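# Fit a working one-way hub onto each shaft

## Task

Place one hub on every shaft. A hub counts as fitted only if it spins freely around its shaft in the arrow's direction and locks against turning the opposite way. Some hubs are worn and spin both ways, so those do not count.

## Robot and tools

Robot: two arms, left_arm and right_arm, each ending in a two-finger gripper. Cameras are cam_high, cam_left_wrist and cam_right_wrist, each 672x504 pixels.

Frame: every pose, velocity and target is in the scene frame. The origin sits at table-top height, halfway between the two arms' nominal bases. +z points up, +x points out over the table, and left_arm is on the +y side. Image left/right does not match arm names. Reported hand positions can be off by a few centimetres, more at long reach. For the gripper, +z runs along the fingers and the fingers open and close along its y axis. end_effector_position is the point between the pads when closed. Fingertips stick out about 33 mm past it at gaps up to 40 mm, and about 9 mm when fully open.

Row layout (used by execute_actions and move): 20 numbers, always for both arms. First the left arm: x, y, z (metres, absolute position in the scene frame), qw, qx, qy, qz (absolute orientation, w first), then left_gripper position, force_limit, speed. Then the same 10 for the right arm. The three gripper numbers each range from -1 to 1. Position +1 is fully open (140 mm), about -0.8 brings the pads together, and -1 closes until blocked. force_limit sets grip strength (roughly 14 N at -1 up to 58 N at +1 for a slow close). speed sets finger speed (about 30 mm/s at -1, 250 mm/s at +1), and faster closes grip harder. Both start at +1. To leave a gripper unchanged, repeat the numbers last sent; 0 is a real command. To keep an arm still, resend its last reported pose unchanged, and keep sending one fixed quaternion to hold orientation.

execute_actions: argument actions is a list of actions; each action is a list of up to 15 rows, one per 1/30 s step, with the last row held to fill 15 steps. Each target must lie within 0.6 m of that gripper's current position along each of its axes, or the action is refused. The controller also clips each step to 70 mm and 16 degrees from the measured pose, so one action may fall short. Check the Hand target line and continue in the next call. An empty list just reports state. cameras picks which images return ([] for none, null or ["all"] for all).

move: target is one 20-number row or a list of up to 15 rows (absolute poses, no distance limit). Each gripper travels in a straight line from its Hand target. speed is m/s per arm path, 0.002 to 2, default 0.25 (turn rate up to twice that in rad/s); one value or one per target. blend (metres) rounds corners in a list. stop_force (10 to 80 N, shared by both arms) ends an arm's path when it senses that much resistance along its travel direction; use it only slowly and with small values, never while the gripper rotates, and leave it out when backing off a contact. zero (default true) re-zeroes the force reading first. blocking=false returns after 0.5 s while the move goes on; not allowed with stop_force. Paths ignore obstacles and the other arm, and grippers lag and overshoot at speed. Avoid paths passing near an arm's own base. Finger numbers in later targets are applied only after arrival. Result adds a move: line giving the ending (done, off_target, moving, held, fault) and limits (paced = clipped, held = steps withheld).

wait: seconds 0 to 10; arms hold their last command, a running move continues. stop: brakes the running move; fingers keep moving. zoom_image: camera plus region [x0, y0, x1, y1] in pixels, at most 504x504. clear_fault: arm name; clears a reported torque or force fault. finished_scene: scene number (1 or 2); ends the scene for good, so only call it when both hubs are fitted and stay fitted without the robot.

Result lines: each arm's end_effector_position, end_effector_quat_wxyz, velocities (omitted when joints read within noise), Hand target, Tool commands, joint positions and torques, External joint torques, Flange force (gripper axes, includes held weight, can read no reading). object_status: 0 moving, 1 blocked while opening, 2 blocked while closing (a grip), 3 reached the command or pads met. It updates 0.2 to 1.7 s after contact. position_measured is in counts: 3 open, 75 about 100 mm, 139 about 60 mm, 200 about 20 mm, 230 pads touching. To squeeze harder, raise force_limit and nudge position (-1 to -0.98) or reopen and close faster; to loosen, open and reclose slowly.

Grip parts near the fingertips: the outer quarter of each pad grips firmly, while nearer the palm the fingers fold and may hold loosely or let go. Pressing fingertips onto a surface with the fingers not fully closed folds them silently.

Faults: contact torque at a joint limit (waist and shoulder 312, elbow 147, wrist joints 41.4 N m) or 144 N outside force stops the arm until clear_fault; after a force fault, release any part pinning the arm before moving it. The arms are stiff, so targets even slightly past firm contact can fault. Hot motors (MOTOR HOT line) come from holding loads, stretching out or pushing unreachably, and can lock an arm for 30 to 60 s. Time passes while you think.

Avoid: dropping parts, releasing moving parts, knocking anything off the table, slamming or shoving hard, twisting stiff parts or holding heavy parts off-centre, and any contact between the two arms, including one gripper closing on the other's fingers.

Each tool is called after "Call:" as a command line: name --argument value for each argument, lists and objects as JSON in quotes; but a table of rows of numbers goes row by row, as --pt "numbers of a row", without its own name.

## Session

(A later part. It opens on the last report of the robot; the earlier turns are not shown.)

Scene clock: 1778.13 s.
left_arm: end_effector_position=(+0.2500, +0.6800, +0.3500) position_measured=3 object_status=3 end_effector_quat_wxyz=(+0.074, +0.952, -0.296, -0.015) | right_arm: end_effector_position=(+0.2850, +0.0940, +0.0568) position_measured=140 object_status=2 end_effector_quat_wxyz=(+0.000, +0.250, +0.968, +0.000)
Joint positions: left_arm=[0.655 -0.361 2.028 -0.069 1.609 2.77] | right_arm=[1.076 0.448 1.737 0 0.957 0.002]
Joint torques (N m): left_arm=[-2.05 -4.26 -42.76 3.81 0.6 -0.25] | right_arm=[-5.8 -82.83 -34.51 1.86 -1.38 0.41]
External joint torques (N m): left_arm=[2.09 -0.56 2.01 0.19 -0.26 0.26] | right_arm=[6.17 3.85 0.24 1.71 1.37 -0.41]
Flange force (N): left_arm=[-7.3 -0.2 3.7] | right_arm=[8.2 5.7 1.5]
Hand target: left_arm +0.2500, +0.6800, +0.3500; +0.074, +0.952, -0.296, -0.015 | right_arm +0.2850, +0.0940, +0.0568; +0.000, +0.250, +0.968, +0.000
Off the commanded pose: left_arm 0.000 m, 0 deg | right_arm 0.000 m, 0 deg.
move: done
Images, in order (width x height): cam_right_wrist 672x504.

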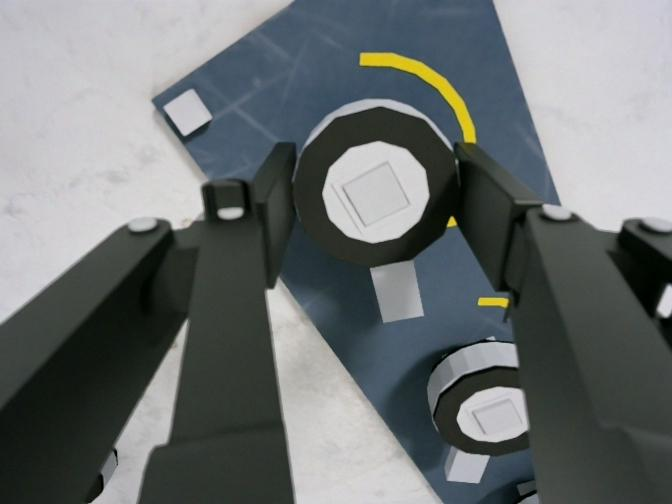

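Call:
move --pt "0.25 0.68 0.35 0.074 0.952 -0.296 -0.015 1 1 1 0.2850 0.0940 0.0556 0 0.25038 0.96815 0 -1 0 -1" --pt "0.25 0.68 0.35 0.074 0.952 -0.296 -0.015 1 1 1 0.2850 0.0940 0.0556 0 0.25038 0.96815 0 0.2 0 -1" --pt "0.25 0.68 0.35 0.074 0.952 -0.296 -0.015 1 1 1 0.2850 0.0940 0.0556 0 0.15643 0.98769 0 0.2 0 -1" --speed 0.05 --cameras '["cam_right_wrist"]'

Call:
zoom_image --camera "cam_right_wrist" --region '[270, 80, 490, 300]'

Scene clock: 1941.93 s.
left_arm: end_effector_position=(+0.2500, +0.6800, +0.3500) position_measured=3 object_status=3 end_effector_quat_wxyz=(+0.074, +0.952, -0.296, -0.015) | right_arm: end_effector_position=(+0.2850, +0.0940, +0.0556) position_measured=104 object_status=3 end_effector_quat_wxyz=(+0.000, +0.156, +0.988, +0.000)
Joint positions: left_arm=[0.655 -0.361 2.028 -0.069 1.609 2.77] | right_arm=[1.076 0.449 1.738 0 0.955 -0.19]
Joint torques (N m): left_arm=[-1.29 -4.51 -42.81 3.81 0.71 -0.3] | right_arm=[-3 -81.07 -31.72 3.14 -0.42 0.35]
External joint torques (N m): left_arm=[1.27 -0.2 2.06 0.19 -0.38 0.3] | right_arm=[3.25 2.08 -2.48 0.4 0.42 -0.35]
Flange force (N): left_arm=[-5.0 -0.1 4.2] | right_arm=[2.7 9.1 -0.4]
Hand target: left_arm +0.2500, +0.6800, +0.3500; +0.074, +0.952, -0.296, -0.015 | right_arm +0.2850, +0.0940, +0.0556; +0.000, +0.156, +0.988, +0.000
Off the commanded pose: left_arm 0.000 m, 0 deg | right_arm 0.000 m, 0 deg.
move: done
Images, in order (width x height): cam_right_wrist 672x504.

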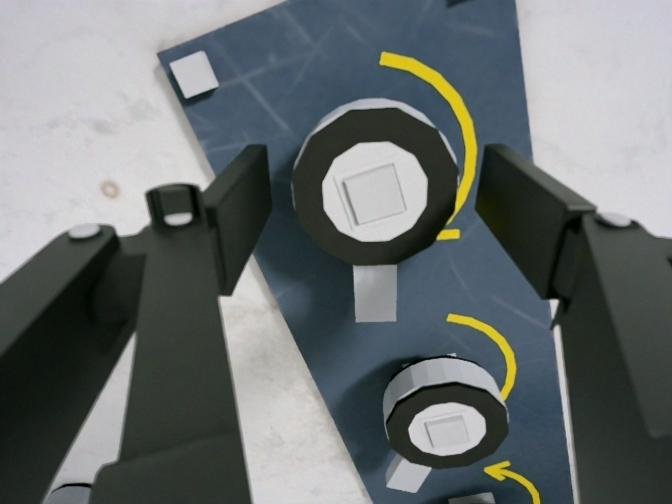

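Scaled by 2.291 from the camera's 672x504 image, which has a finer 960x720 frame.

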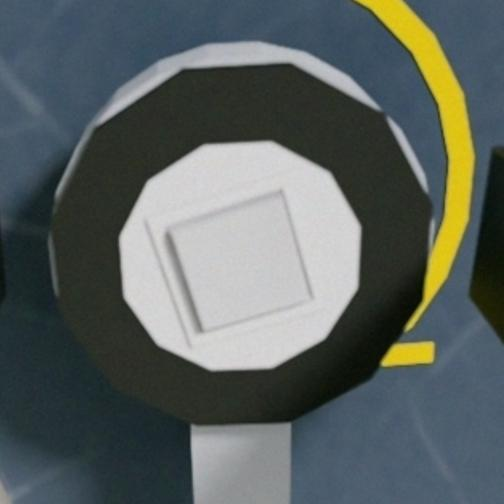

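Call:
move --target '[0.25,0.68,0.35,0.074,0.952,-0.296,-0.015,1,1,1,0.285,0.094,0.0556,0,0.15643,0.98769,0,-1,0,-1]' --cameras '["cam_right_wrist"]'

Call:
wait --seconds 0.8 --cameras '["cam_right_wrist"]'

Scene clock: 1976.23 s.
left_arm: end_effector_position=(+0.2500, +0.6800, +0.3500) position_measured=3 object_status=3 end_effector_quat_wxyz=(+0.074, +0.952, -0.296, -0.015) | right_arm: end_effector_position=(+0.2850, +0.0940, +0.0556) position_measured=140 object_status=0 end_effector_quat_wxyz=(+0.000, +0.156, +0.988, +0.000)
Joint positions: left_arm=[0.655 -0.361 2.028 -0.069 1.609 2.77] | right_arm=[1.076 0.449 1.738 0 0.955 -0.19]
Joint torques (N m): left_arm=[-1.59 -4.57 -42.38 3.89 0.68 -0.26] | right_arm=[-3.37 -72.08 -32.95 2.89 -4.59 0.51]
External joint torques (N m): left_arm=[1.73 -0.84 1.48 0.13 -0.33 0.27] | right_arm=[3.51 -6.83 -1.24 0.66 4.59 -0.51]
Flange force (N): left_arm=[-6.3 0.2 3.0] | right_arm=[4.5 -2.1 -14.8]
Hand target: left_arm +0.2500, +0.6800, +0.3500; +0.074, +0.952, -0.296, -0.015 | right_arm +0.2850, +0.0940, +0.0556; +0.000, +0.156, +0.988, +0.000
Off the commanded pose: left_arm 0.000 m, 0 deg | right_arm 0.000 m, 0 deg.
move: done
Images, in order (width x height): cam_right_wrist 672x504.

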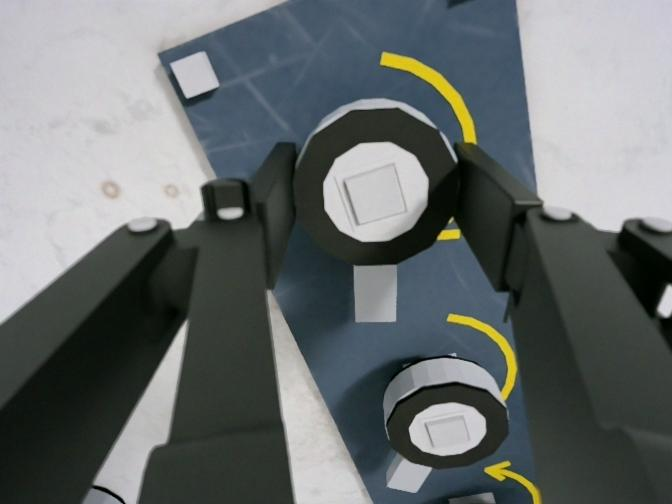

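Scene clock: 1977.03 s.
left_arm: end_effector_position=(+0.2500, +0.6800, +0.3500) position_measured=3 object_status=3 end_effector_quat_wxyz=(+0.074, +0.952, -0.296, -0.015) | right_arm: end_effector_position=(+0.2850, +0.0940, +0.0556) position_measured=140 object_status=2 end_effector_quat_wxyz=(+0.000, +0.156, +0.988, +0.000)
Joint positions: left_arm=[0.655 -0.361 2.028 -0.069 1.609 2.77] | right_arm=[1.076 0.449 1.738 0 0.955 -0.19]
Joint torques (N m): left_arm=[-1.19 -4.7 -42.48 3.73 0.65 -0.21] | right_arm=[-3.44 -72.27 -33.49 2.84 -4.89 0.42]
External joint torques (N m): left_arm=[1.16 0.11 1.71 0.26 -0.32 0.22] | right_arm=[3.56 -6.68 -0.74 0.72 4.88 -0.42]
Flange force (N): left_arm=[-4.3 -0.6 3.4] | right_arm=[4.8 -2.7 -14.8]
Hand target: left_arm +0.2500, +0.6800, +0.3500; +0.074, +0.952, -0.296, -0.015 | right_arm +0.2850, +0.0940, +0.0556; +0.000, +0.156, +0.988, +0.000
Tool commands: left_gripper/position=+1.0 left_gripper/force_limit=+1.0 left_gripper/speed=+1.0 right_gripper/position=-1.0 right_gripper/force_limit=+0.0 right_gripper/speed=-1.0
Off the commanded pose: left_arm 0.000 m, 0 deg | right_arm 0.000 m, 0 deg.
wait: 0.80 s; at rest by 0.17 s
Images, in order (width x height): cam_right_wrist 672x504.

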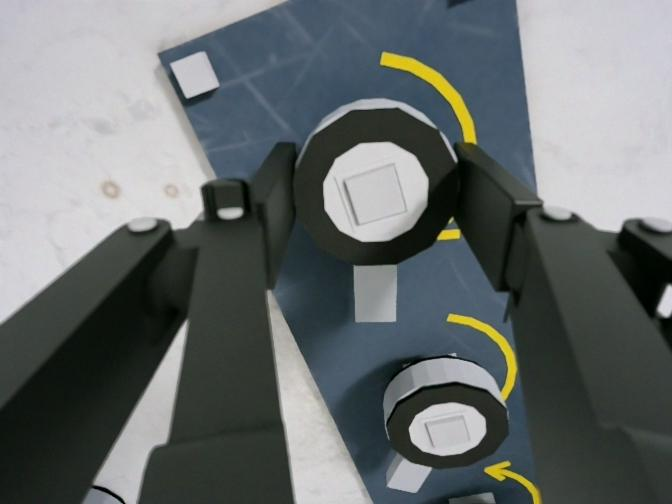

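Call:
move --pt "0.25 0.68 0.35 0.074 0.952 -0.296 -0.015 1 1 1 0.285 0.094 0.09 0 0.15643 0.98769 0 -1 0 -1" --pt "0.25 0.68 0.35 0.074 0.952 -0.296 -0.015 1 1 1 0.285 0.094 0.13 0 0.15643 0.98769 0 -1 0 -1" --pt "0.25 0.68 0.35 0.074 0.952 -0.296 -0.015 1 1 1 0.42 -0.06 0.13 0 0.38268 0.92388 0 -1 0 -1" --pt "0.25 0.68 0.35 0.074 0.952 -0.296 -0.015 1 1 1 0.42 -0.06 0.045 0 0.38268 0.92388 0 -1 0 -1" --speed '[0.06,0.15,0.25,0.1]' --blend '[0,0.02,0.02,0]' --cameras '["cam_right_wrist"]'

Call:
move --target '[0.25,0.68,0.35,0.074,0.952,-0.296,-0.015,1,1,1,0.42,-0.06,0.0325,0,0.38268,0.92388,0,-1,0,-1]' --speed 0.012 --stop_force 10 --cameras '["cam_right_wrist"]'

Scene clock: 2007.63 s.
left_arm: end_effector_position=(+0.2500, +0.6800, +0.3500) position_measured=3 object_status=3 end_effector_quat_wxyz=(+0.074, +0.952, -0.296, -0.015) | right_arm: end_effector_position=(+0.4200, -0.0600, +0.0450) position_measured=140 object_status=2 end_effector_quat_wxyz=(+0.000, +0.383, +0.924, +0.000)
Joint positions: left_arm=[0.655 -0.361 2.028 -0.069 1.609 2.77] | right_arm=[0.788 0.391 1.852 0 0.899 -0.006]
Joint torques (N m): left_arm=[-1.76 -5 -42.58 3.92 0.63 -0.24] | right_arm=[-3.1 -76.46 -31.9 2.83 -0.49 0.58]
External joint torques (N m): left_arm=[1.8 0.17 1.79 0.09 -0.29 0.25] | right_arm=[3.42 4.13 -0.92 0.59 0.49 -0.58]
Flange force (N): left_arm=[-6.1 -1.4 3.4] | right_arm=[4.5 7.7 2.9]
Hand target: left_arm +0.2500, +0.6800, +0.3500; +0.074, +0.952, -0.296, -0.015 | right_arm +0.4200, -0.0600, +0.0450; +0.000, +0.383, +0.924, +0.000
Off the commanded pose: left_arm 0.000 m, 0 deg | right_arm 0.000 m, 0 deg.
move: done
Images, in order (width x height): cam_right_wrist 672x504.

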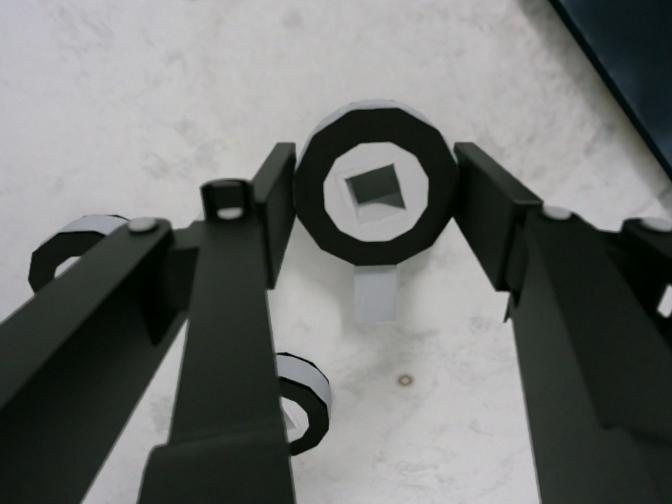

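Scene clock: 2009.23 s.
left_arm: end_effector_position=(+0.2500, +0.6800, +0.3500) position_measured=3 object_status=3 end_effector_quat_wxyz=(+0.074, +0.952, -0.296, -0.015) | right_arm: end_effector_position=(+0.4200, -0.0600, +0.0333) position_measured=140 object_status=2 end_effector_quat_wxyz=(+0.000, +0.383, +0.924, +0.000)
Joint positions: left_arm=[0.655 -0.361 2.028 -0.069 1.609 2.77] | right_arm=[0.788 0.404 1.86 0 0.878 -0.006]
Joint torques (N m): left_arm=[-1.87 -4.89 -42.3 3.84 0.68 -0.3] | right_arm=[-3.24 -61.34 -23.56 2.67 -2.23 0.53]
External joint torques (N m): left_arm=[1.92 0.04 1.51 0.16 -0.34 0.31] | right_arm=[3.41 -11.49 -8.7 0.68 2.23 -0.53]
Flange force (N): left_arm=[-6.5 -1.6 2.9] | right_arm=[4.5 4.4 -21.7]
Hand target: left_arm +0.2500, +0.6800, +0.3500; +0.074, +0.952, -0.296, -0.015 | right_arm +0.4200, -0.0600, +0.0333; +0.000, +0.383, +0.924, +0.000
Off the commanded pose: left_arm 0.000 m, 0 deg | right_arm 0.001 m, 0 deg.
move: contact (right_arm)
Images, in order (width x height): cam_right_wrist 672x504.

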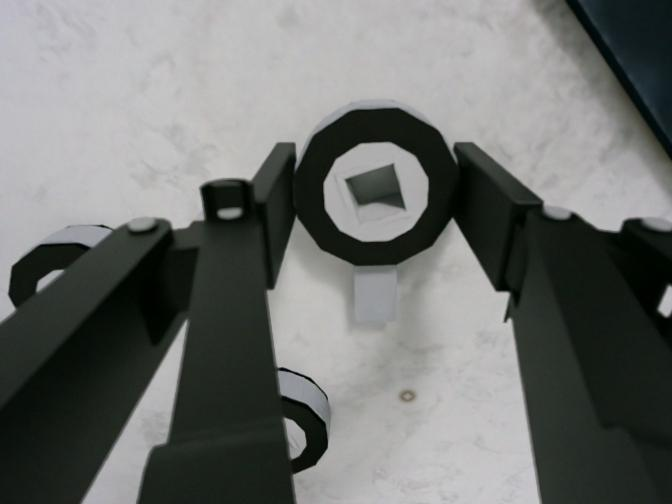

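Call:
move --pt "0.25 0.68 0.35 0.074 0.952 -0.296 -0.015 1 1 1 0.42 -0.06 0.0333 0 0.38268 0.92388 0 0.2 0 -1" --pt "0.25 0.68 0.35 0.074 0.952 -0.296 -0.015 1 1 1 0.42 -0.06 0.15 0 0.38268 0.92388 0 0.2 0 -1" --pt "0.25 0.68 0.35 0.074 0.952 -0.296 -0.015 1 1 1 0.42 -0.06 0.16 0 0.92388 0.38268 0 0.2 0 -1" --pt "0.25 0.68 0.35 0.074 0.952 -0.296 -0.015 1 1 1 0.42 -0.06 0.15 0 0.92388 -0.38268 0 0.2 0 -1" --pt "0.25 0.68 0.35 0.074 0.952 -0.296 -0.015 1 1 1 0.42 -0.06 0.08 0 0.92388 -0.38268 0 0.2 0 -1" --speed '[0.1,0.15,0.4,0.4,0.1]' --cameras '["cam_right_wrist"]'

Scene clock: 2062.70 s.
left_arm: end_effector_position=(+0.2500, +0.6800, +0.3500) position_measured=3 object_status=3 end_effector_quat_wxyz=(+0.074, +0.952, -0.296, -0.015) | right_arm: end_effector_position=(+0.4200, -0.0600, +0.0800) position_measured=104 object_status=3 end_effector_quat_wxyz=(+0.000, +0.924, -0.383, +0.000)
Joint positions: left_arm=[0.655 -0.361 2.028 -0.069 1.609 2.77] | right_arm=[0.788 0.356 1.827 0 0.959 3.135]
Joint torques (N m): left_arm=[-1.33 -5.15 -42.8 3.91 0.66 -0.25] | right_arm=[-2.79 -71.74 -31.63 2.89 -0.32 0.51]
External joint torques (N m): left_arm=[1.43 0.03 1.93 0.1 -0.32 0.26] | right_arm=[3.17 1.2 -2.71 0.61 0.31 -0.51]
Flange force (N): left_arm=[-5.2 -0.6 3.8] | right_arm=[-4.3 -7.3 -1.5]
Hand target: left_arm +0.2500, +0.6800, +0.3500; +0.074, +0.952, -0.296, -0.015 | right_arm +0.4200, -0.0600, +0.0800; +0.000, +0.924, -0.383, +0.000
Off the commanded pose: left_arm 0.000 m, 0 deg | right_arm 0.000 m, 0 deg.
move: done
Images, in order (width x height): cam_right_wrist 672x504.

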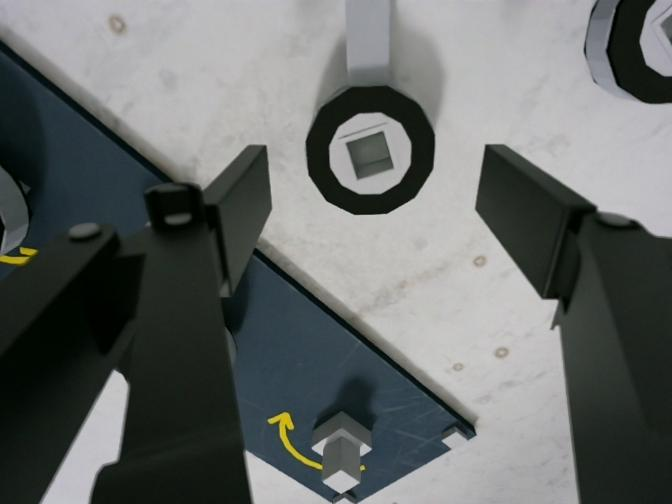

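Call:
move --pt "0.25 0.68 0.35 0.074 0.952 -0.296 -0.015 1 1 1 0.43 -0.068 0.12 0 0.92388 -0.38268 0 0.2 0 -1" --pt "0.25 0.68 0.35 0.074 0.952 -0.296 -0.015 1 1 1 0.4539 -0.0922 0.0868 -0.09905 0.8924 -0.36964 -0.23912 0.2 0 -1" --speed '[0.15,0.15]' --cameras '["cam_right_wrist","cam_high"]'

Scene clock: 2075.90 s.
left_arm: end_effector_position=(+0.2500, +0.6800, +0.3500) position_measured=3 object_status=3 end_effector_quat_wxyz=(+0.074, +0.952, -0.296, -0.015) | right_arm: end_effector_position=(+0.4539, -0.0922, +0.0868) position_measured=104 object_status=3 end_effector_quat_wxyz=(-0.099, +0.892, -0.370, -0.239)
Joint positions: left_arm=[0.655 -0.361 2.028 -0.069 1.609 2.77] | right_arm=[0.481 0.427 1.803 0.548 1.15 2.539]
Joint torques (N m): left_arm=[-1.52 -4.41 -42.68 3.85 0.67 -0.21] | right_arm=[-2.03 -80.13 -31.36 3.31 0.35 0.53]
External joint torques (N m): left_arm=[1.51 -0.13 1.93 0.14 -0.34 0.22] | right_arm=[2.38 2.99 -2.76 0.6 0.41 -0.53]
Flange force (N): left_arm=[-5.4 -0.4 3.8] | right_arm=[0.5 -10.1 1.3]
Hand target: left_arm +0.2500, +0.6800, +0.3500; +0.074, +0.952, -0.296, -0.015 | right_arm +0.4539, -0.0922, +0.0868; -0.099, +0.892, -0.370, -0.239
Off the commanded pose: left_arm 0.000 m, 0 deg | right_arm 0.000 m, 0 deg.
move: done
Images, in order (width x height): cam_high 672x504, cam_right_wrist 672x504.

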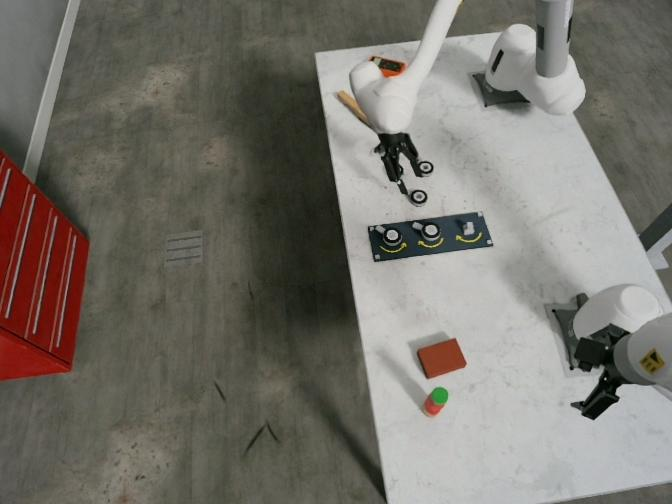

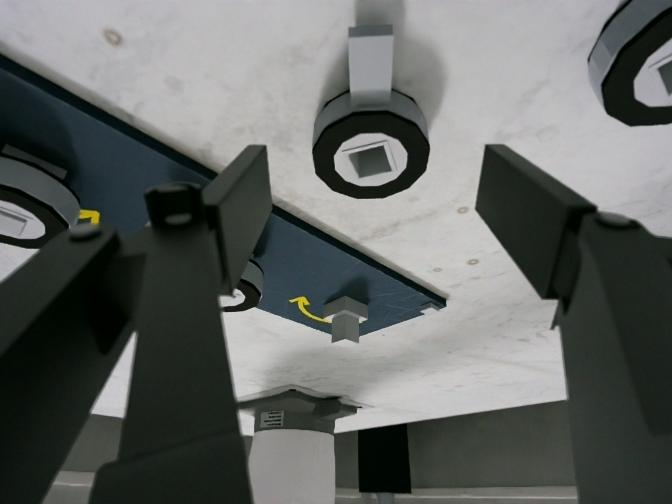

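Call:
move --target '[0.25,0.68,0.35,0.074,0.952,-0.296,-0.015,1,1,1,0.4327,-0.0710,0.0355,-0.09905,0.8924,-0.36964,-0.23912,0.2,0,-1]' --speed 0.06 --stop_force 12 --cameras '["cam_right_wrist"]'

Scene clock: 2084.80 s.
left_arm: end_effector_position=(+0.2500, +0.6800, +0.3500) position_measured=3 object_status=3 end_effector_quat_wxyz=(+0.074, +0.952, -0.296, -0.015) | right_arm: end_effector_position=(+0.4327, -0.0710, +0.0355) position_measured=104 object_status=3 end_effector_quat_wxyz=(-0.099, +0.892, -0.370, -0.239)
Joint positions: left_arm=[0.655 -0.361 2.028 -0.069 1.609 2.77] | right_arm=[0.522 0.473 1.848 0.586 1.057 2.514]
Joint torques (N m): left_arm=[-1.81 -5.16 -42.98 3.88 0.66 -0.28] | right_arm=[-3.08 -80.98 -29.4 2.95 0.37 0.51]
External joint torques (N m): left_arm=[1.86 0.27 2.18 0.12 -0.32 0.29] | right_arm=[3.35 1.83 -2.53 0.62 0.41 -0.51]
Flange force (N): left_arm=[-6.4 -1.4 4.1] | right_arm=[-1.7 -8.4 2.2]
Hand target: left_arm +0.2500, +0.6800, +0.3500; +0.074, +0.952, -0.296, -0.015 | right_arm +0.4327, -0.0710, +0.0355; -0.099, +0.892, -0.370, -0.239
Off the commanded pose: left_arm 0.000 m, 0 deg | right_arm 0.000 m, 0 deg.
move: done
Images, in order (width x height): cam_right_wrist 672x504.

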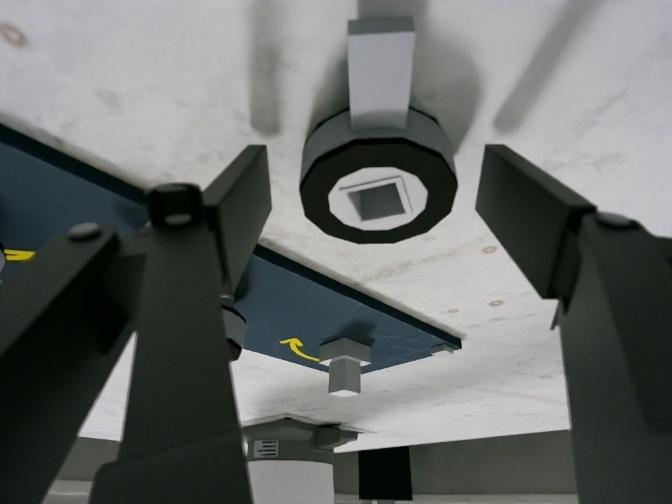

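Call:
move --target '[0.25,0.68,0.35,0.074,0.952,-0.296,-0.015,1,1,1,0.4327,-0.0710,0.0355,-0.09905,0.8924,-0.36964,-0.23912,-1,0,-1]' --cameras '[]'

Call:
wait --seconds 0.9 --cameras '["cam_right_wrist"]'

Scene clock: 2092.47 s.
left_arm: end_effector_position=(+0.2500, +0.6800, +0.3500) position_measured=3 object_status=3 end_effector_quat_wxyz=(+0.074, +0.952, -0.296, -0.015) | right_arm: end_effector_position=(+0.4327, -0.0710, +0.0355) position_measured=140 object_status=0 end_effector_quat_wxyz=(-0.099, +0.892, -0.370, -0.239)
Joint positions: left_arm=[0.655 -0.361 2.028 -0.069 1.609 2.77] | right_arm=[0.522 0.473 1.848 0.586 1.057 2.514]
Joint torques (N m): left_arm=[-1.79 -4.64 -42.84 3.93 0.65 -0.3] | right_arm=[-1.31 -73.82 -25.27 2.19 -0.61 0.54]
External joint torques (N m): left_arm=[1.82 -0.19 2.05 0.08 -0.31 0.3] | right_arm=[1.75 -5.32 -6.6 1.36 1.4 -0.54]
Flange force (N): left_arm=[-6.5 -0.6 3.9] | right_arm=[-5.1 -7.8 -8.7]
Hand target: left_arm +0.2500, +0.6800, +0.3500; +0.074, +0.952, -0.296, -0.015 | right_arm +0.4327, -0.0710, +0.0355; -0.099, +0.892, -0.370, -0.239
Off the commanded pose: left_arm 0.000 m, 0 deg | right_arm 0.000 m, 0 deg.
move: done
No camera images: "cameras" was empty.

Scene clock: 2093.37 s.
left_arm: end_effector_position=(+0.2500, +0.6800, +0.3500) position_measured=3 object_status=3 end_effector_quat_wxyz=(+0.074, +0.952, -0.296, -0.015) | right_arm: end_effector_position=(+0.4327, -0.0710, +0.0355) position_measured=140 object_status=2 end_effector_quat_wxyz=(-0.099, +0.892, -0.370, -0.239)
Joint positions: left_arm=[0.655 -0.361 2.028 -0.069 1.609 2.77] | right_arm=[0.522 0.473 1.848 0.586 1.057 2.514]
Joint torques (N m): left_arm=[-0.94 -4.96 -42.54 3.89 0.69 -0.31] | right_arm=[-1.13 -73.29 -24.79 2 -0.37 0.56]
External joint torques (N m): left_arm=[0.93 0.43 1.79 0.1 -0.36 0.31] | right_arm=[1.3 -5.77 -7.16 1.58 1.15 -0.56]
Flange force (N): left_arm=[-3.7 -1.0 3.7] | right_arm=[-4.9 -8.1 -9.2]
Hand target: left_arm +0.2500, +0.6800, +0.3500; +0.074, +0.952, -0.296, -0.015 | right_arm +0.4327, -0.0710, +0.0355; -0.099, +0.892, -0.370, -0.239
Tool commands: left_gripper/position=+1.0 left_gripper/force_limit=+1.0 left_gripper/speed=+1.0 right_gripper/position=-1.0 right_gripper/force_limit=+0.0 right_gripper/speed=-1.0
Off the commanded pose: left_arm 0.000 m, 0 deg | right_arm 0.000 m, 0 deg.
wait: 0.90 s; at rest by 0.17 s
Images, in order (width x height): cam_right_wrist 672x504.

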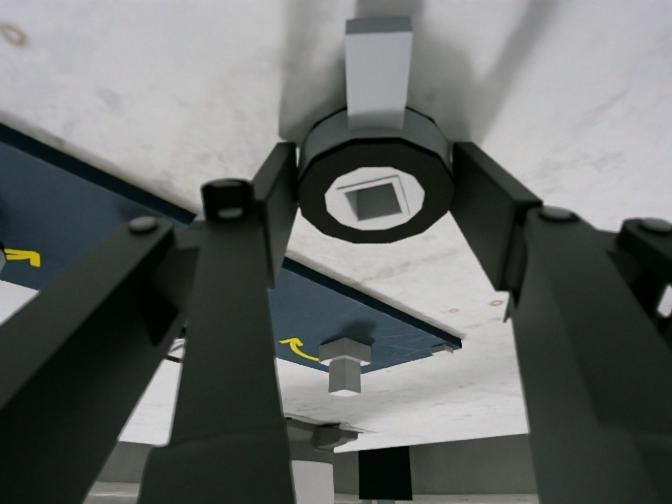

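Call:
move --pt "0.25 0.68 0.35 0.074 0.952 -0.296 -0.015 1 1 1 0.4327 -0.071 0.1438 -0.09905 0.8924 -0.36964 -0.23912 -1 0 -1" --pt "0.25 0.68 0.35 0.074 0.952 -0.296 -0.015 1 1 1 0.418 -0.0563 0.1466 0.04995 0.91597 -0.37941 0.12059 -1 0 -1" --pt "0.25 0.68 0.35 0.074 0.952 -0.296 -0.015 1 1 1 0.4062 -0.0445 0.1338 0.19134 0.8001 -0.33141 0.46194 -1 0 -1" --speed '[0.1,0.15,0.15]' --cameras '["cam_right_wrist","cam_high"]'

Scene clock: 2115.63 s.
left_arm: end_effector_position=(+0.2500, +0.6800, +0.3500) position_measured=3 object_status=3 end_effector_quat_wxyz=(+0.074, +0.952, -0.296, -0.015) | right_arm: end_effector_position=(+0.4062, -0.0445, +0.1338) position_measured=140 object_status=2 end_effector_quat_wxyz=(+0.191, +0.800, -0.331, +0.462)
Joint positions: left_arm=[0.655 -0.361 2.028 -0.069 1.609 2.77] | right_arm=[1.214 0.576 1.724 -0.915 1.501 3.961]
Joint torques (N m): left_arm=[-1.88 -4.91 -42.43 3.83 0.62 -0.21] | right_arm=[-2.38 -88.23 -26.39 -0.95 2.2 0.46]
External joint torques (N m): left_arm=[1.87 0.11 1.57 0.18 -0.29 0.22] | right_arm=[2.65 3.97 -1.67 1.27 -0.44 -0.46]
Flange force (N): left_arm=[-6.2 -1.5 3.0] | right_arm=[-6.7 -6.1 -4.8]
Hand target: left_arm +0.2500, +0.6800, +0.3500; +0.074, +0.952, -0.296, -0.015 | right_arm +0.4062, -0.0445, +0.1338; +0.191, +0.800, -0.331, +0.462
Off the commanded pose: left_arm 0.000 m, 0 deg | right_arm 0.000 m, 0 deg.
move: done
Images, in order (width x height): cam_high 672x504, cam_right_wrist 672x504.

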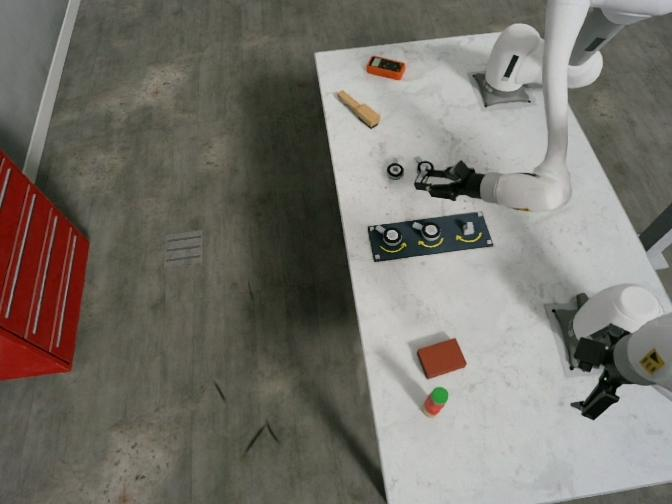

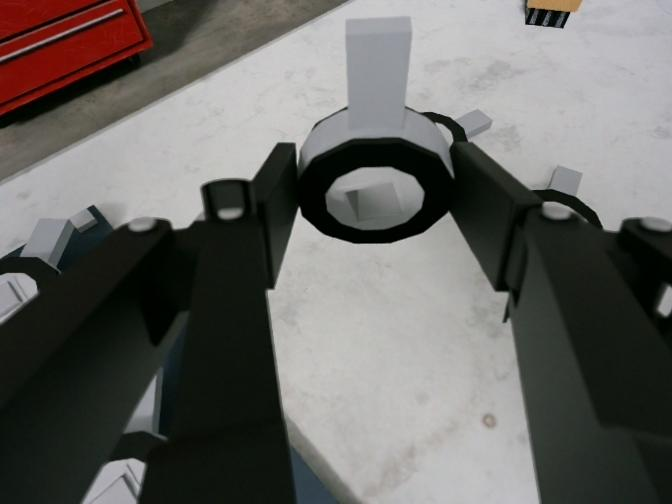

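Call:
move --target '[0.25,0.68,0.35,0.074,0.952,-0.296,-0.015,1,1,1,0.4062,-0.0445,0.0510,0.19134,0.8001,-0.33141,0.46194,-1,0,-1]' --speed 0.08 --cameras '["cam_high"]'

Call:
move --target '[0.25,0.68,0.35,0.074,0.952,-0.296,-0.015,1,1,1,0.4062,-0.0445,0.0370,0.19134,0.8001,-0.33141,0.46194,-1,0,-1]' --speed 0.01 --stop_force 10 --cameras '["cam_right_wrist"]'

Scene clock: 2123.90 s.
left_arm: end_effector_position=(+0.2500, +0.6800, +0.3500) position_measured=3 object_status=3 end_effector_quat_wxyz=(+0.074, +0.952, -0.296, -0.015) | right_arm: end_effector_position=(+0.4062, -0.0445, +0.0511) position_measured=140 object_status=2 end_effector_quat_wxyz=(+0.191, +0.800, -0.331, +0.462)
Joint positions: left_arm=[0.655 -0.361 2.028 -0.069 1.609 2.77] | right_arm=[1.214 0.672 1.75 -0.926 1.427 4.058]
Joint torques (N m): left_arm=[-2.05 -4.45 -42.6 3.9 0.6 -0.24] | right_arm=[-2.64 -91.95 -22.52 -0.71 2.37 0.58]
External joint torques (N m): left_arm=[2.11 -0.54 1.78 0.1 -0.26 0.25] | right_arm=[2.83 3.43 -1.66 0.96 -0.46 -0.58]
Flange force (N): left_arm=[-7.3 -0.4 3.3] | right_arm=[-6.6 -5.3 -4.4]
Hand target: left_arm +0.2500, +0.6800, +0.3500; +0.074, +0.952, -0.296, -0.015 | right_arm +0.4062, -0.0445, +0.0510; +0.191, +0.800, -0.331, +0.462
Off the commanded pose: left_arm 0.000 m, 0 deg | right_arm 0.000 m, 0 deg.
move: done
Images, in order (width x height): cam_high 672x504.

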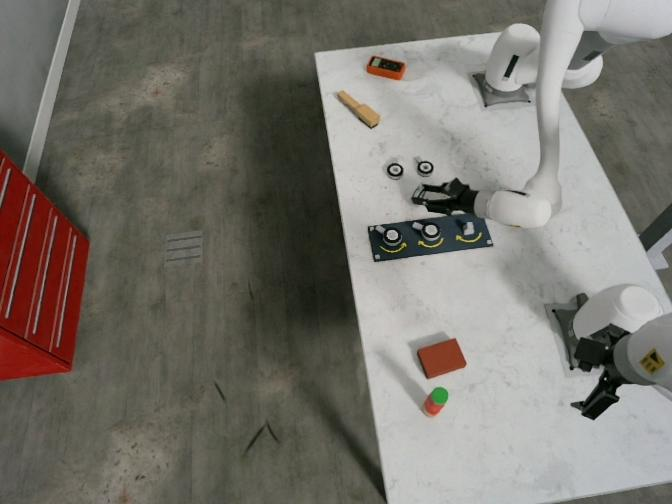

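Scene clock: 2125.13 s.
left_arm: end_effector_position=(+0.2500, +0.6800, +0.3500) position_measured=3 object_status=3 end_effector_quat_wxyz=(+0.074, +0.952, -0.296, -0.015) | right_arm: end_effector_position=(+0.4062, -0.0445, +0.0473) position_measured=140 object_status=2 end_effector_quat_wxyz=(+0.191, +0.800, -0.331, +0.462)
Joint positions: left_arm=[0.655 -0.361 2.028 -0.069 1.609 2.77] | right_arm=[1.214 0.677 1.75 -0.927 1.424 4.063]
Joint torques (N m): left_arm=[-1.32 -4.15 -42.79 3.84 0.65 -0.25] | right_arm=[-4.26 -80.21 -17.23 2.4 -2.39 0.49]
External joint torques (N m): left_arm=[1.32 -0.5 2.02 0.16 -0.32 0.25] | right_arm=[4.39 -8.27 -6.66 -2.15 4.31 -0.49]
Flange force (N): left_arm=[-5.2 0.5 4.0] | right_arm=[8.2 -5.3 -16.3]
Hand target: left_arm +0.2500, +0.6800, +0.3500; +0.074, +0.952, -0.296, -0.015 | right_arm +0.4062, -0.0445, +0.0473; +0.191, +0.800, -0.331, +0.462
Off the commanded pose: left_arm 0.000 m, 0 deg | right_arm 0.010 m, 0 deg.
move: contact (right_arm)
Images, in order (width x height): cam_right_wrist 672x504.

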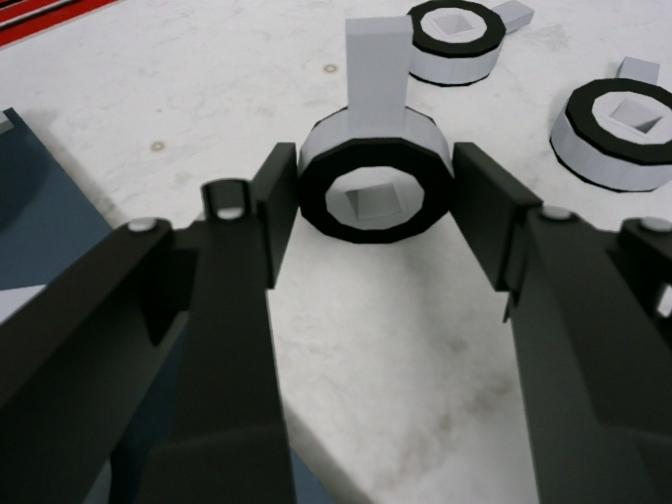

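Call:
zoom_image --camera "cam_right_wrist" --region '[250, 90, 500, 290]'

Call:
zoom_image --camera "cam_high" --region '[380, 140, 520, 240]'

Scaled by 2.016 from the camera's 672x504 image, which has a finer 960x720 frame.

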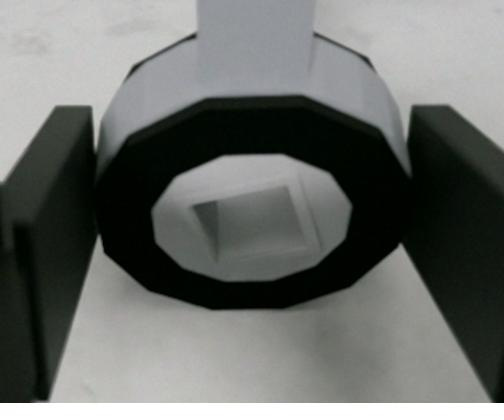

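This scene's latest camera images include none from cam_high. They are from: cam_right_wrist. cam_high's image comes with the result of a call that names it in "cameras".

Call:
move --target '[0.25,0.68,0.35,0.074,0.952,-0.296,-0.015,1,1,1,0.4062,-0.0445,0.0468,0.19134,0.8001,-0.33141,0.46194,0.2,0,-1]' --cameras '["cam_right_wrist"]'

Scene clock: 2151.93 s.
left_arm: end_effector_position=(+0.2500, +0.6800, +0.3500) position_measured=3 object_status=3 end_effector_quat_wxyz=(+0.074, +0.952, -0.296, -0.015) | right_arm: end_effector_position=(+0.4062, -0.0445, +0.0468) position_measured=104 object_status=0 end_effector_quat_wxyz=(+0.191, +0.800, -0.331, +0.462)
Joint positions: left_arm=[0.655 -0.361 2.028 -0.069 1.609 2.77] | right_arm=[1.214 0.677 1.75 -0.927 1.423 4.063]
Joint torques (N m): left_arm=[-1.46 -5.05 -42.72 3.87 0.71 -0.21] | right_arm=[-2.61 -90.76 -21.57 -0.27 1.6 0.49]
External joint torques (N m): left_arm=[1.48 0.24 1.96 0.13 -0.37 0.22] | right_arm=[2.69 2.2 -2.36 0.54 0.31 -0.48]
Flange force (N): left_arm=[-5.1 -1.0 3.9] | right_arm=[-4.9 -5.8 -5.7]
Hand target: left_arm +0.2500, +0.6800, +0.3500; +0.074, +0.952, -0.296, -0.015 | right_arm +0.4062, -0.0445, +0.0468; +0.191, +0.800, -0.331, +0.462
Off the commanded pose: left_arm 0.000 m, 0 deg | right_arm 0.000 m, 0 deg.
move: done
Images, in order (width x height): cam_right_wrist 672x504.

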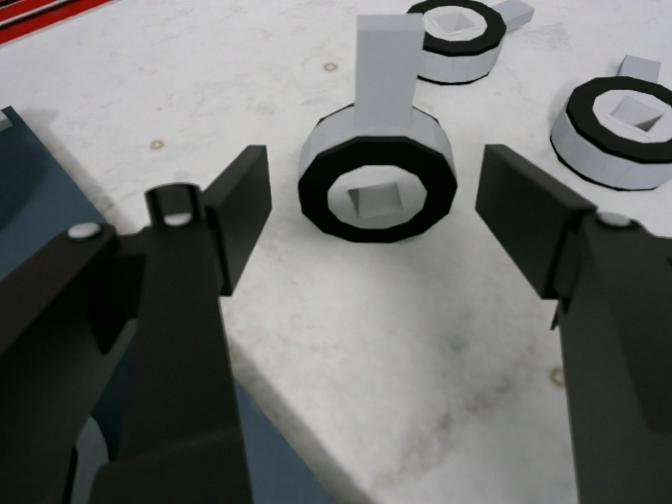

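Call:
move --pt "0.25 0.68 0.35 0.074 0.952 -0.296 -0.015 1 1 1 0.345 0.0167 0.097 0.19134 0.8001 -0.33141 0.46194 0.2 0 -1" --pt "0.25 0.68 0.35 0.074 0.952 -0.296 -0.015 1 1 1 0.39 -0.04 0.22 0 0.92388 -0.38268 0 0.2 0 -1" --pt "0.25 0.68 0.35 0.074 0.952 -0.296 -0.015 1 1 1 0.40 -0.05 0.22 0 0.92388 0.38268 0 0.2 0 -1" --pt "0.25 0.68 0.35 0.074 0.952 -0.296 -0.015 1 1 1 0.42 -0.06 0.22 0 0.38268 0.92388 0 0.2 0 -1" --pt "0.25 0.68 0.35 0.074 0.952 -0.296 -0.015 1 1 1 0.4935 -0.1335 0.18 -0.46194 0.33141 0.80010 0.19134 0.2 0 -1" --speed '[0.1,0.3,0.45,0.45,0.3]' --cameras '["cam_right_wrist","cam_high"]'

Scene clock: 2187.33 s.
left_arm: end_effector_position=(+0.2500, +0.6800, +0.3500) position_measured=3 object_status=3 end_effector_quat_wxyz=(+0.074, +0.952, -0.296, -0.015) | right_arm: end_effector_position=(+0.4935, -0.1335, +0.1800) position_measured=104 object_status=3 end_effector_quat_wxyz=(-0.462, +0.331, +0.800, +0.191)
Joint positions: left_arm=[0.655 -0.361 2.028 -0.069 1.609 2.77] | right_arm=[0.257 0.54 1.68 0.84 1.622 -0.816]
Joint torques (N m): left_arm=[-2.03 -5.04 -42.61 3.83 0.58 -0.25] | right_arm=[-3.16 -89.57 -32.03 3.45 1.05 0.55]
External joint torques (N m): left_arm=[2.09 0.08 1.82 0.17 -0.25 0.26] | right_arm=[3.44 2.16 -2.02 0.48 0.7 -0.55]
Flange force (N): left_arm=[-7.0 -1.5 3.3] | right_arm=[-0.8 8.5 0.4]
Hand target: left_arm +0.2500, +0.6800, +0.3500; +0.074, +0.952, -0.296, -0.015 | right_arm +0.4935, -0.1335, +0.1800; -0.462, +0.331, +0.800, +0.191
Off the commanded pose: left_arm 0.000 m, 0 deg | right_arm 0.000 m, 0 deg.
move: done
Images, in order (width x height): cam_high 672x504, cam_right_wrist 672x504.

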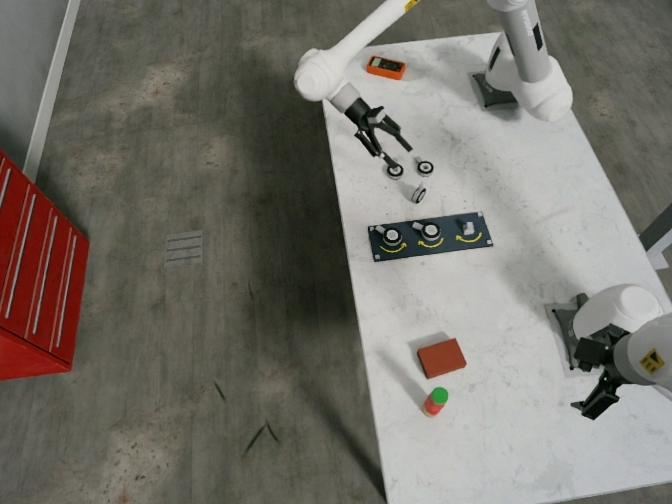

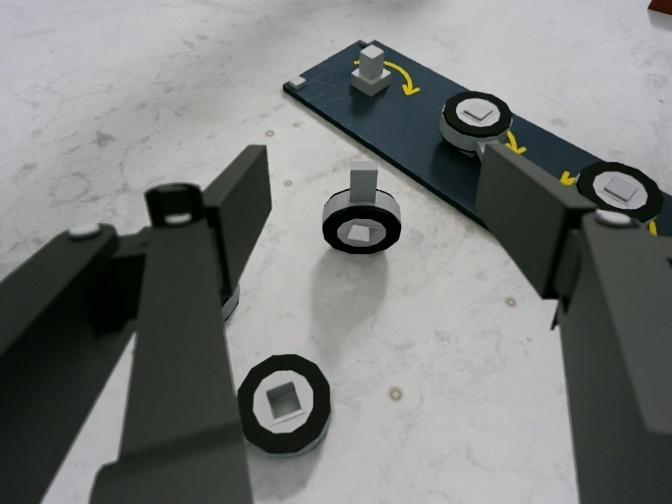

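Call:
zoom_image --camera "cam_right_wrist" --region '[300, 140, 420, 270]'

Scaled by 3.877 from the camera's 672x504 image, which has a finer 960x720 frame.

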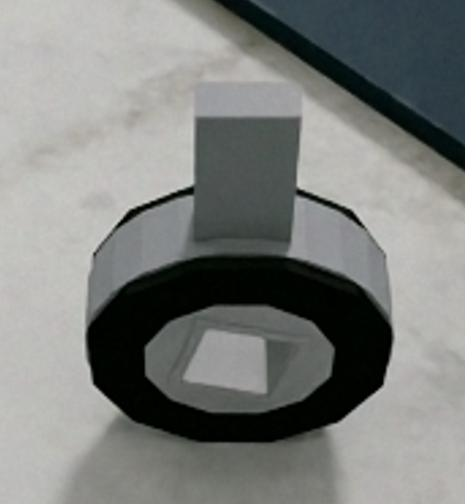

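Call:
move --pt "0.25 0.68 0.35 0.074 0.952 -0.296 -0.015 1 1 1 0.482 -0.122 0.0865 -0.46194 0.33141 0.80010 0.19134 0.2 0 -1" --speed '[0.12]' --cameras '["cam_right_wrist","cam_high"]'

Call:
zoom_image --camera "cam_high" --region '[340, 120, 480, 220]'

Scene clock: 2203.00 s.
left_arm: end_effector_position=(+0.2500, +0.6800, +0.3500) position_measured=3 object_status=3 end_effector_quat_wxyz=(+0.074, +0.952, -0.296, -0.015) | right_arm: end_effector_position=(+0.4820, -0.1220, +0.0866) position_measured=104 object_status=3 end_effector_quat_wxyz=(-0.462, +0.331, +0.800, +0.191)
Joint positions: left_arm=[0.655 -0.361 2.028 -0.069 1.609 2.77] | right_arm=[0.275 0.632 1.737 0.853 1.513 -0.918]
Joint torques (N m): left_arm=[-1.56 -5.36 -42.39 3.89 0.66 -0.26] | right_arm=[-2.48 -94.28 -27.72 2.78 1.69 0.48]
External joint torques (N m): left_arm=[1.62 0.47 1.66 0.1 -0.32 0.26] | right_arm=[2.53 2.82 -2.62 0.65 0.22 -0.48]
Flange force (N): left_arm=[-5.4 -1.8 3.2] | right_arm=[-3.0 9.5 0.6]
Hand target: left_arm +0.2500, +0.6800, +0.3500; +0.074, +0.952, -0.296, -0.015 | right_arm +0.4820, -0.1220, +0.0865; -0.462, +0.331, +0.800, +0.191
Off the commanded pose: left_arm 0.000 m, 0 deg | right_arm 0.000 m, 0 deg.
move: done
Images, in order (width x height): cam_high 672x504, cam_right_wrist 672x504.

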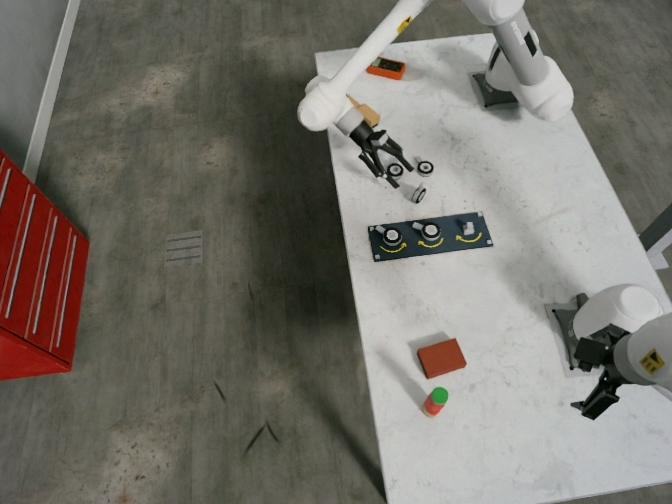

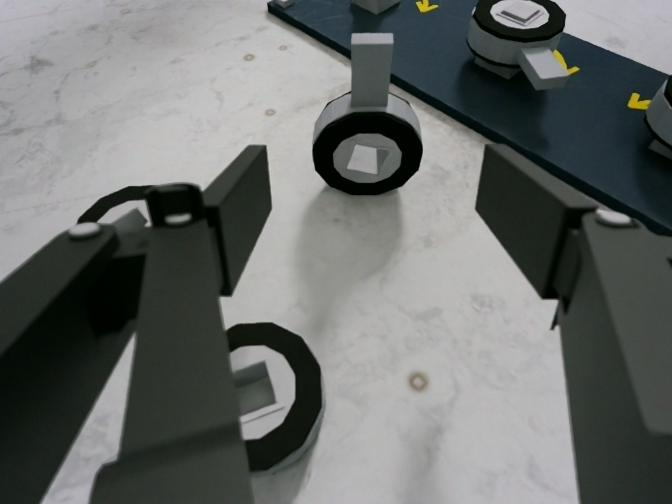

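Scaled by 3.600 from the camera's 672x504 image, which has a finer 960x720 frame.

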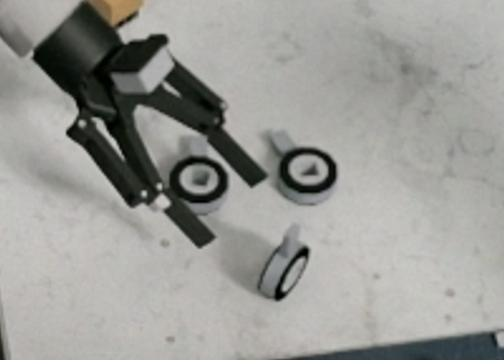

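Call:
move --pt "0.25 0.68 0.35 0.074 0.952 -0.296 -0.015 1 1 1 0.4530 -0.0950 0.0635 -0.46194 0.33141 0.80010 0.19134 0.2 0 -1" --speed '[0.08]' --cameras '["cam_right_wrist"]'

Scene clock: 2217.63 s.
left_arm: end_effector_position=(+0.2500, +0.6800, +0.3500) position_measured=3 object_status=3 end_effector_quat_wxyz=(+0.074, +0.952, -0.296, -0.015) | right_arm: end_effector_position=(+0.4531, -0.0951, +0.0635) position_measured=104 object_status=3 end_effector_quat_wxyz=(-0.462, +0.331, +0.800, +0.191)
Joint positions: left_arm=[0.655 -0.361 2.028 -0.069 1.609 2.77] | right_arm=[0.321 0.639 1.783 0.888 1.455 -0.939]
Joint torques (N m): left_arm=[-1.49 -4.5 -42.84 3.92 0.66 -0.19] | right_arm=[-2.81 -92.3 -26.71 2.72 1.46 0.43]
External joint torques (N m): left_arm=[1.55 -0.46 2.01 0.08 -0.33 0.19] | right_arm=[3.05 1.47 -2.34 0.48 0.48 -0.43]
Flange force (N): left_arm=[-5.6 0.2 3.9] | right_arm=[-0.8 7.8 1.4]
Hand target: left_arm +0.2500, +0.6800, +0.3500; +0.074, +0.952, -0.296, -0.015 | right_arm +0.4530, -0.0950, +0.0635; -0.462, +0.331, +0.800, +0.191
Off the commanded pose: left_arm 0.000 m, 0 deg | right_arm 0.000 m, 0 deg.
move: done
Images, in order (width x height): cam_right_wrist 672x504.

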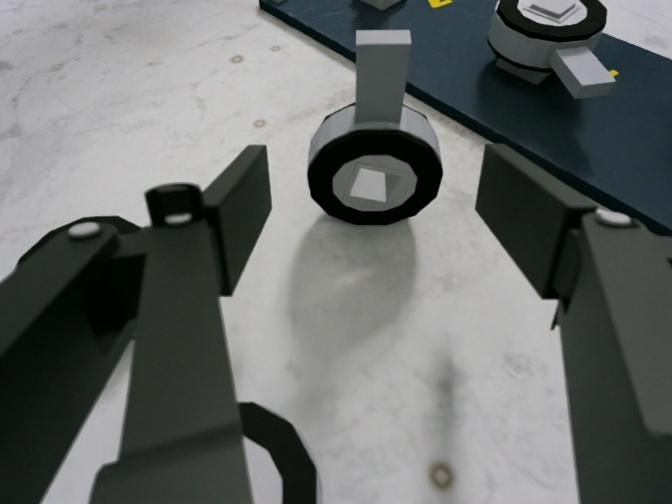

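Call:
move --pt "0.25 0.68 0.35 0.074 0.952 -0.296 -0.015 1 1 1 0.4402 -0.0822 0.0525 -0.46194 0.33141 0.80010 0.19134 0.2 0 -1" --speed '[0.05]' --cameras '["cam_right_wrist"]'

Call:
zoom_image --camera "cam_right_wrist" --region '[250, 20, 500, 290]'

Scene clock: 2225.83 s.
left_arm: end_effector_position=(+0.2500, +0.6800, +0.3500) position_measured=3 object_status=3 end_effector_quat_wxyz=(+0.074, +0.952, -0.296, -0.015) | right_arm: end_effector_position=(+0.4403, -0.0823, +0.0525) position_measured=104 object_status=3 end_effector_quat_wxyz=(-0.462, +0.331, +0.800, +0.191)
Joint positions: left_arm=[0.655 -0.361 2.028 -0.069 1.609 2.77] | right_arm=[0.343 0.645 1.802 0.906 1.429 -0.949]
Joint torques (N m): left_arm=[-1.45 -4.84 -42.68 3.82 0.55 -0.33] | right_arm=[-1.94 -91.82 -25.53 2.52 1.37 0.5]
External joint torques (N m): left_arm=[1.57 -0.38 1.87 0.19 -0.21 0.34] | right_arm=[2.47 1.11 -2.84 0.55 0.59 -0.51]
Flange force (N): left_arm=[-6.0 -0.1 3.5] | right_arm=[-0.8 8.0 0.6]
Hand target: left_arm +0.2500, +0.6800, +0.3500; +0.074, +0.952, -0.296, -0.015 | right_arm +0.4402, -0.0822, +0.0525; -0.462, +0.331, +0.800, +0.191
Off the commanded pose: left_arm 0.000 m, 0 deg | right_arm 0.000 m, 0 deg.
move: done
Images, in order (width x height): cam_right_wrist 672x504.

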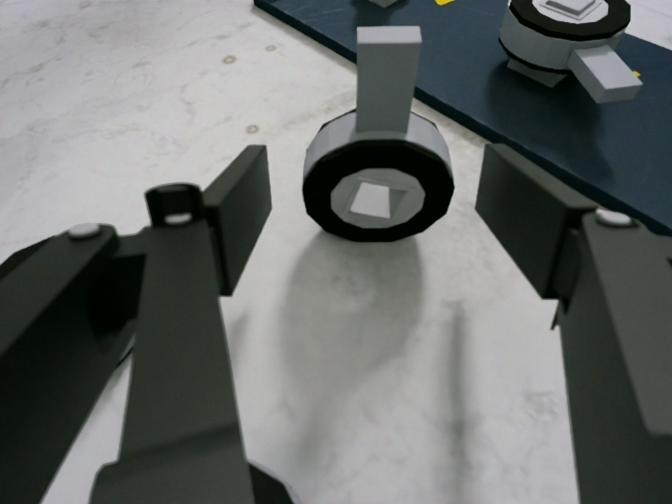

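Scaled by 1.867 from the camera's 672x504 image, which has a finer 960x720 frame.

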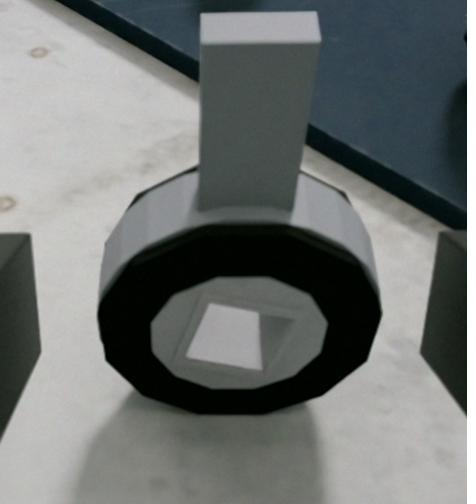

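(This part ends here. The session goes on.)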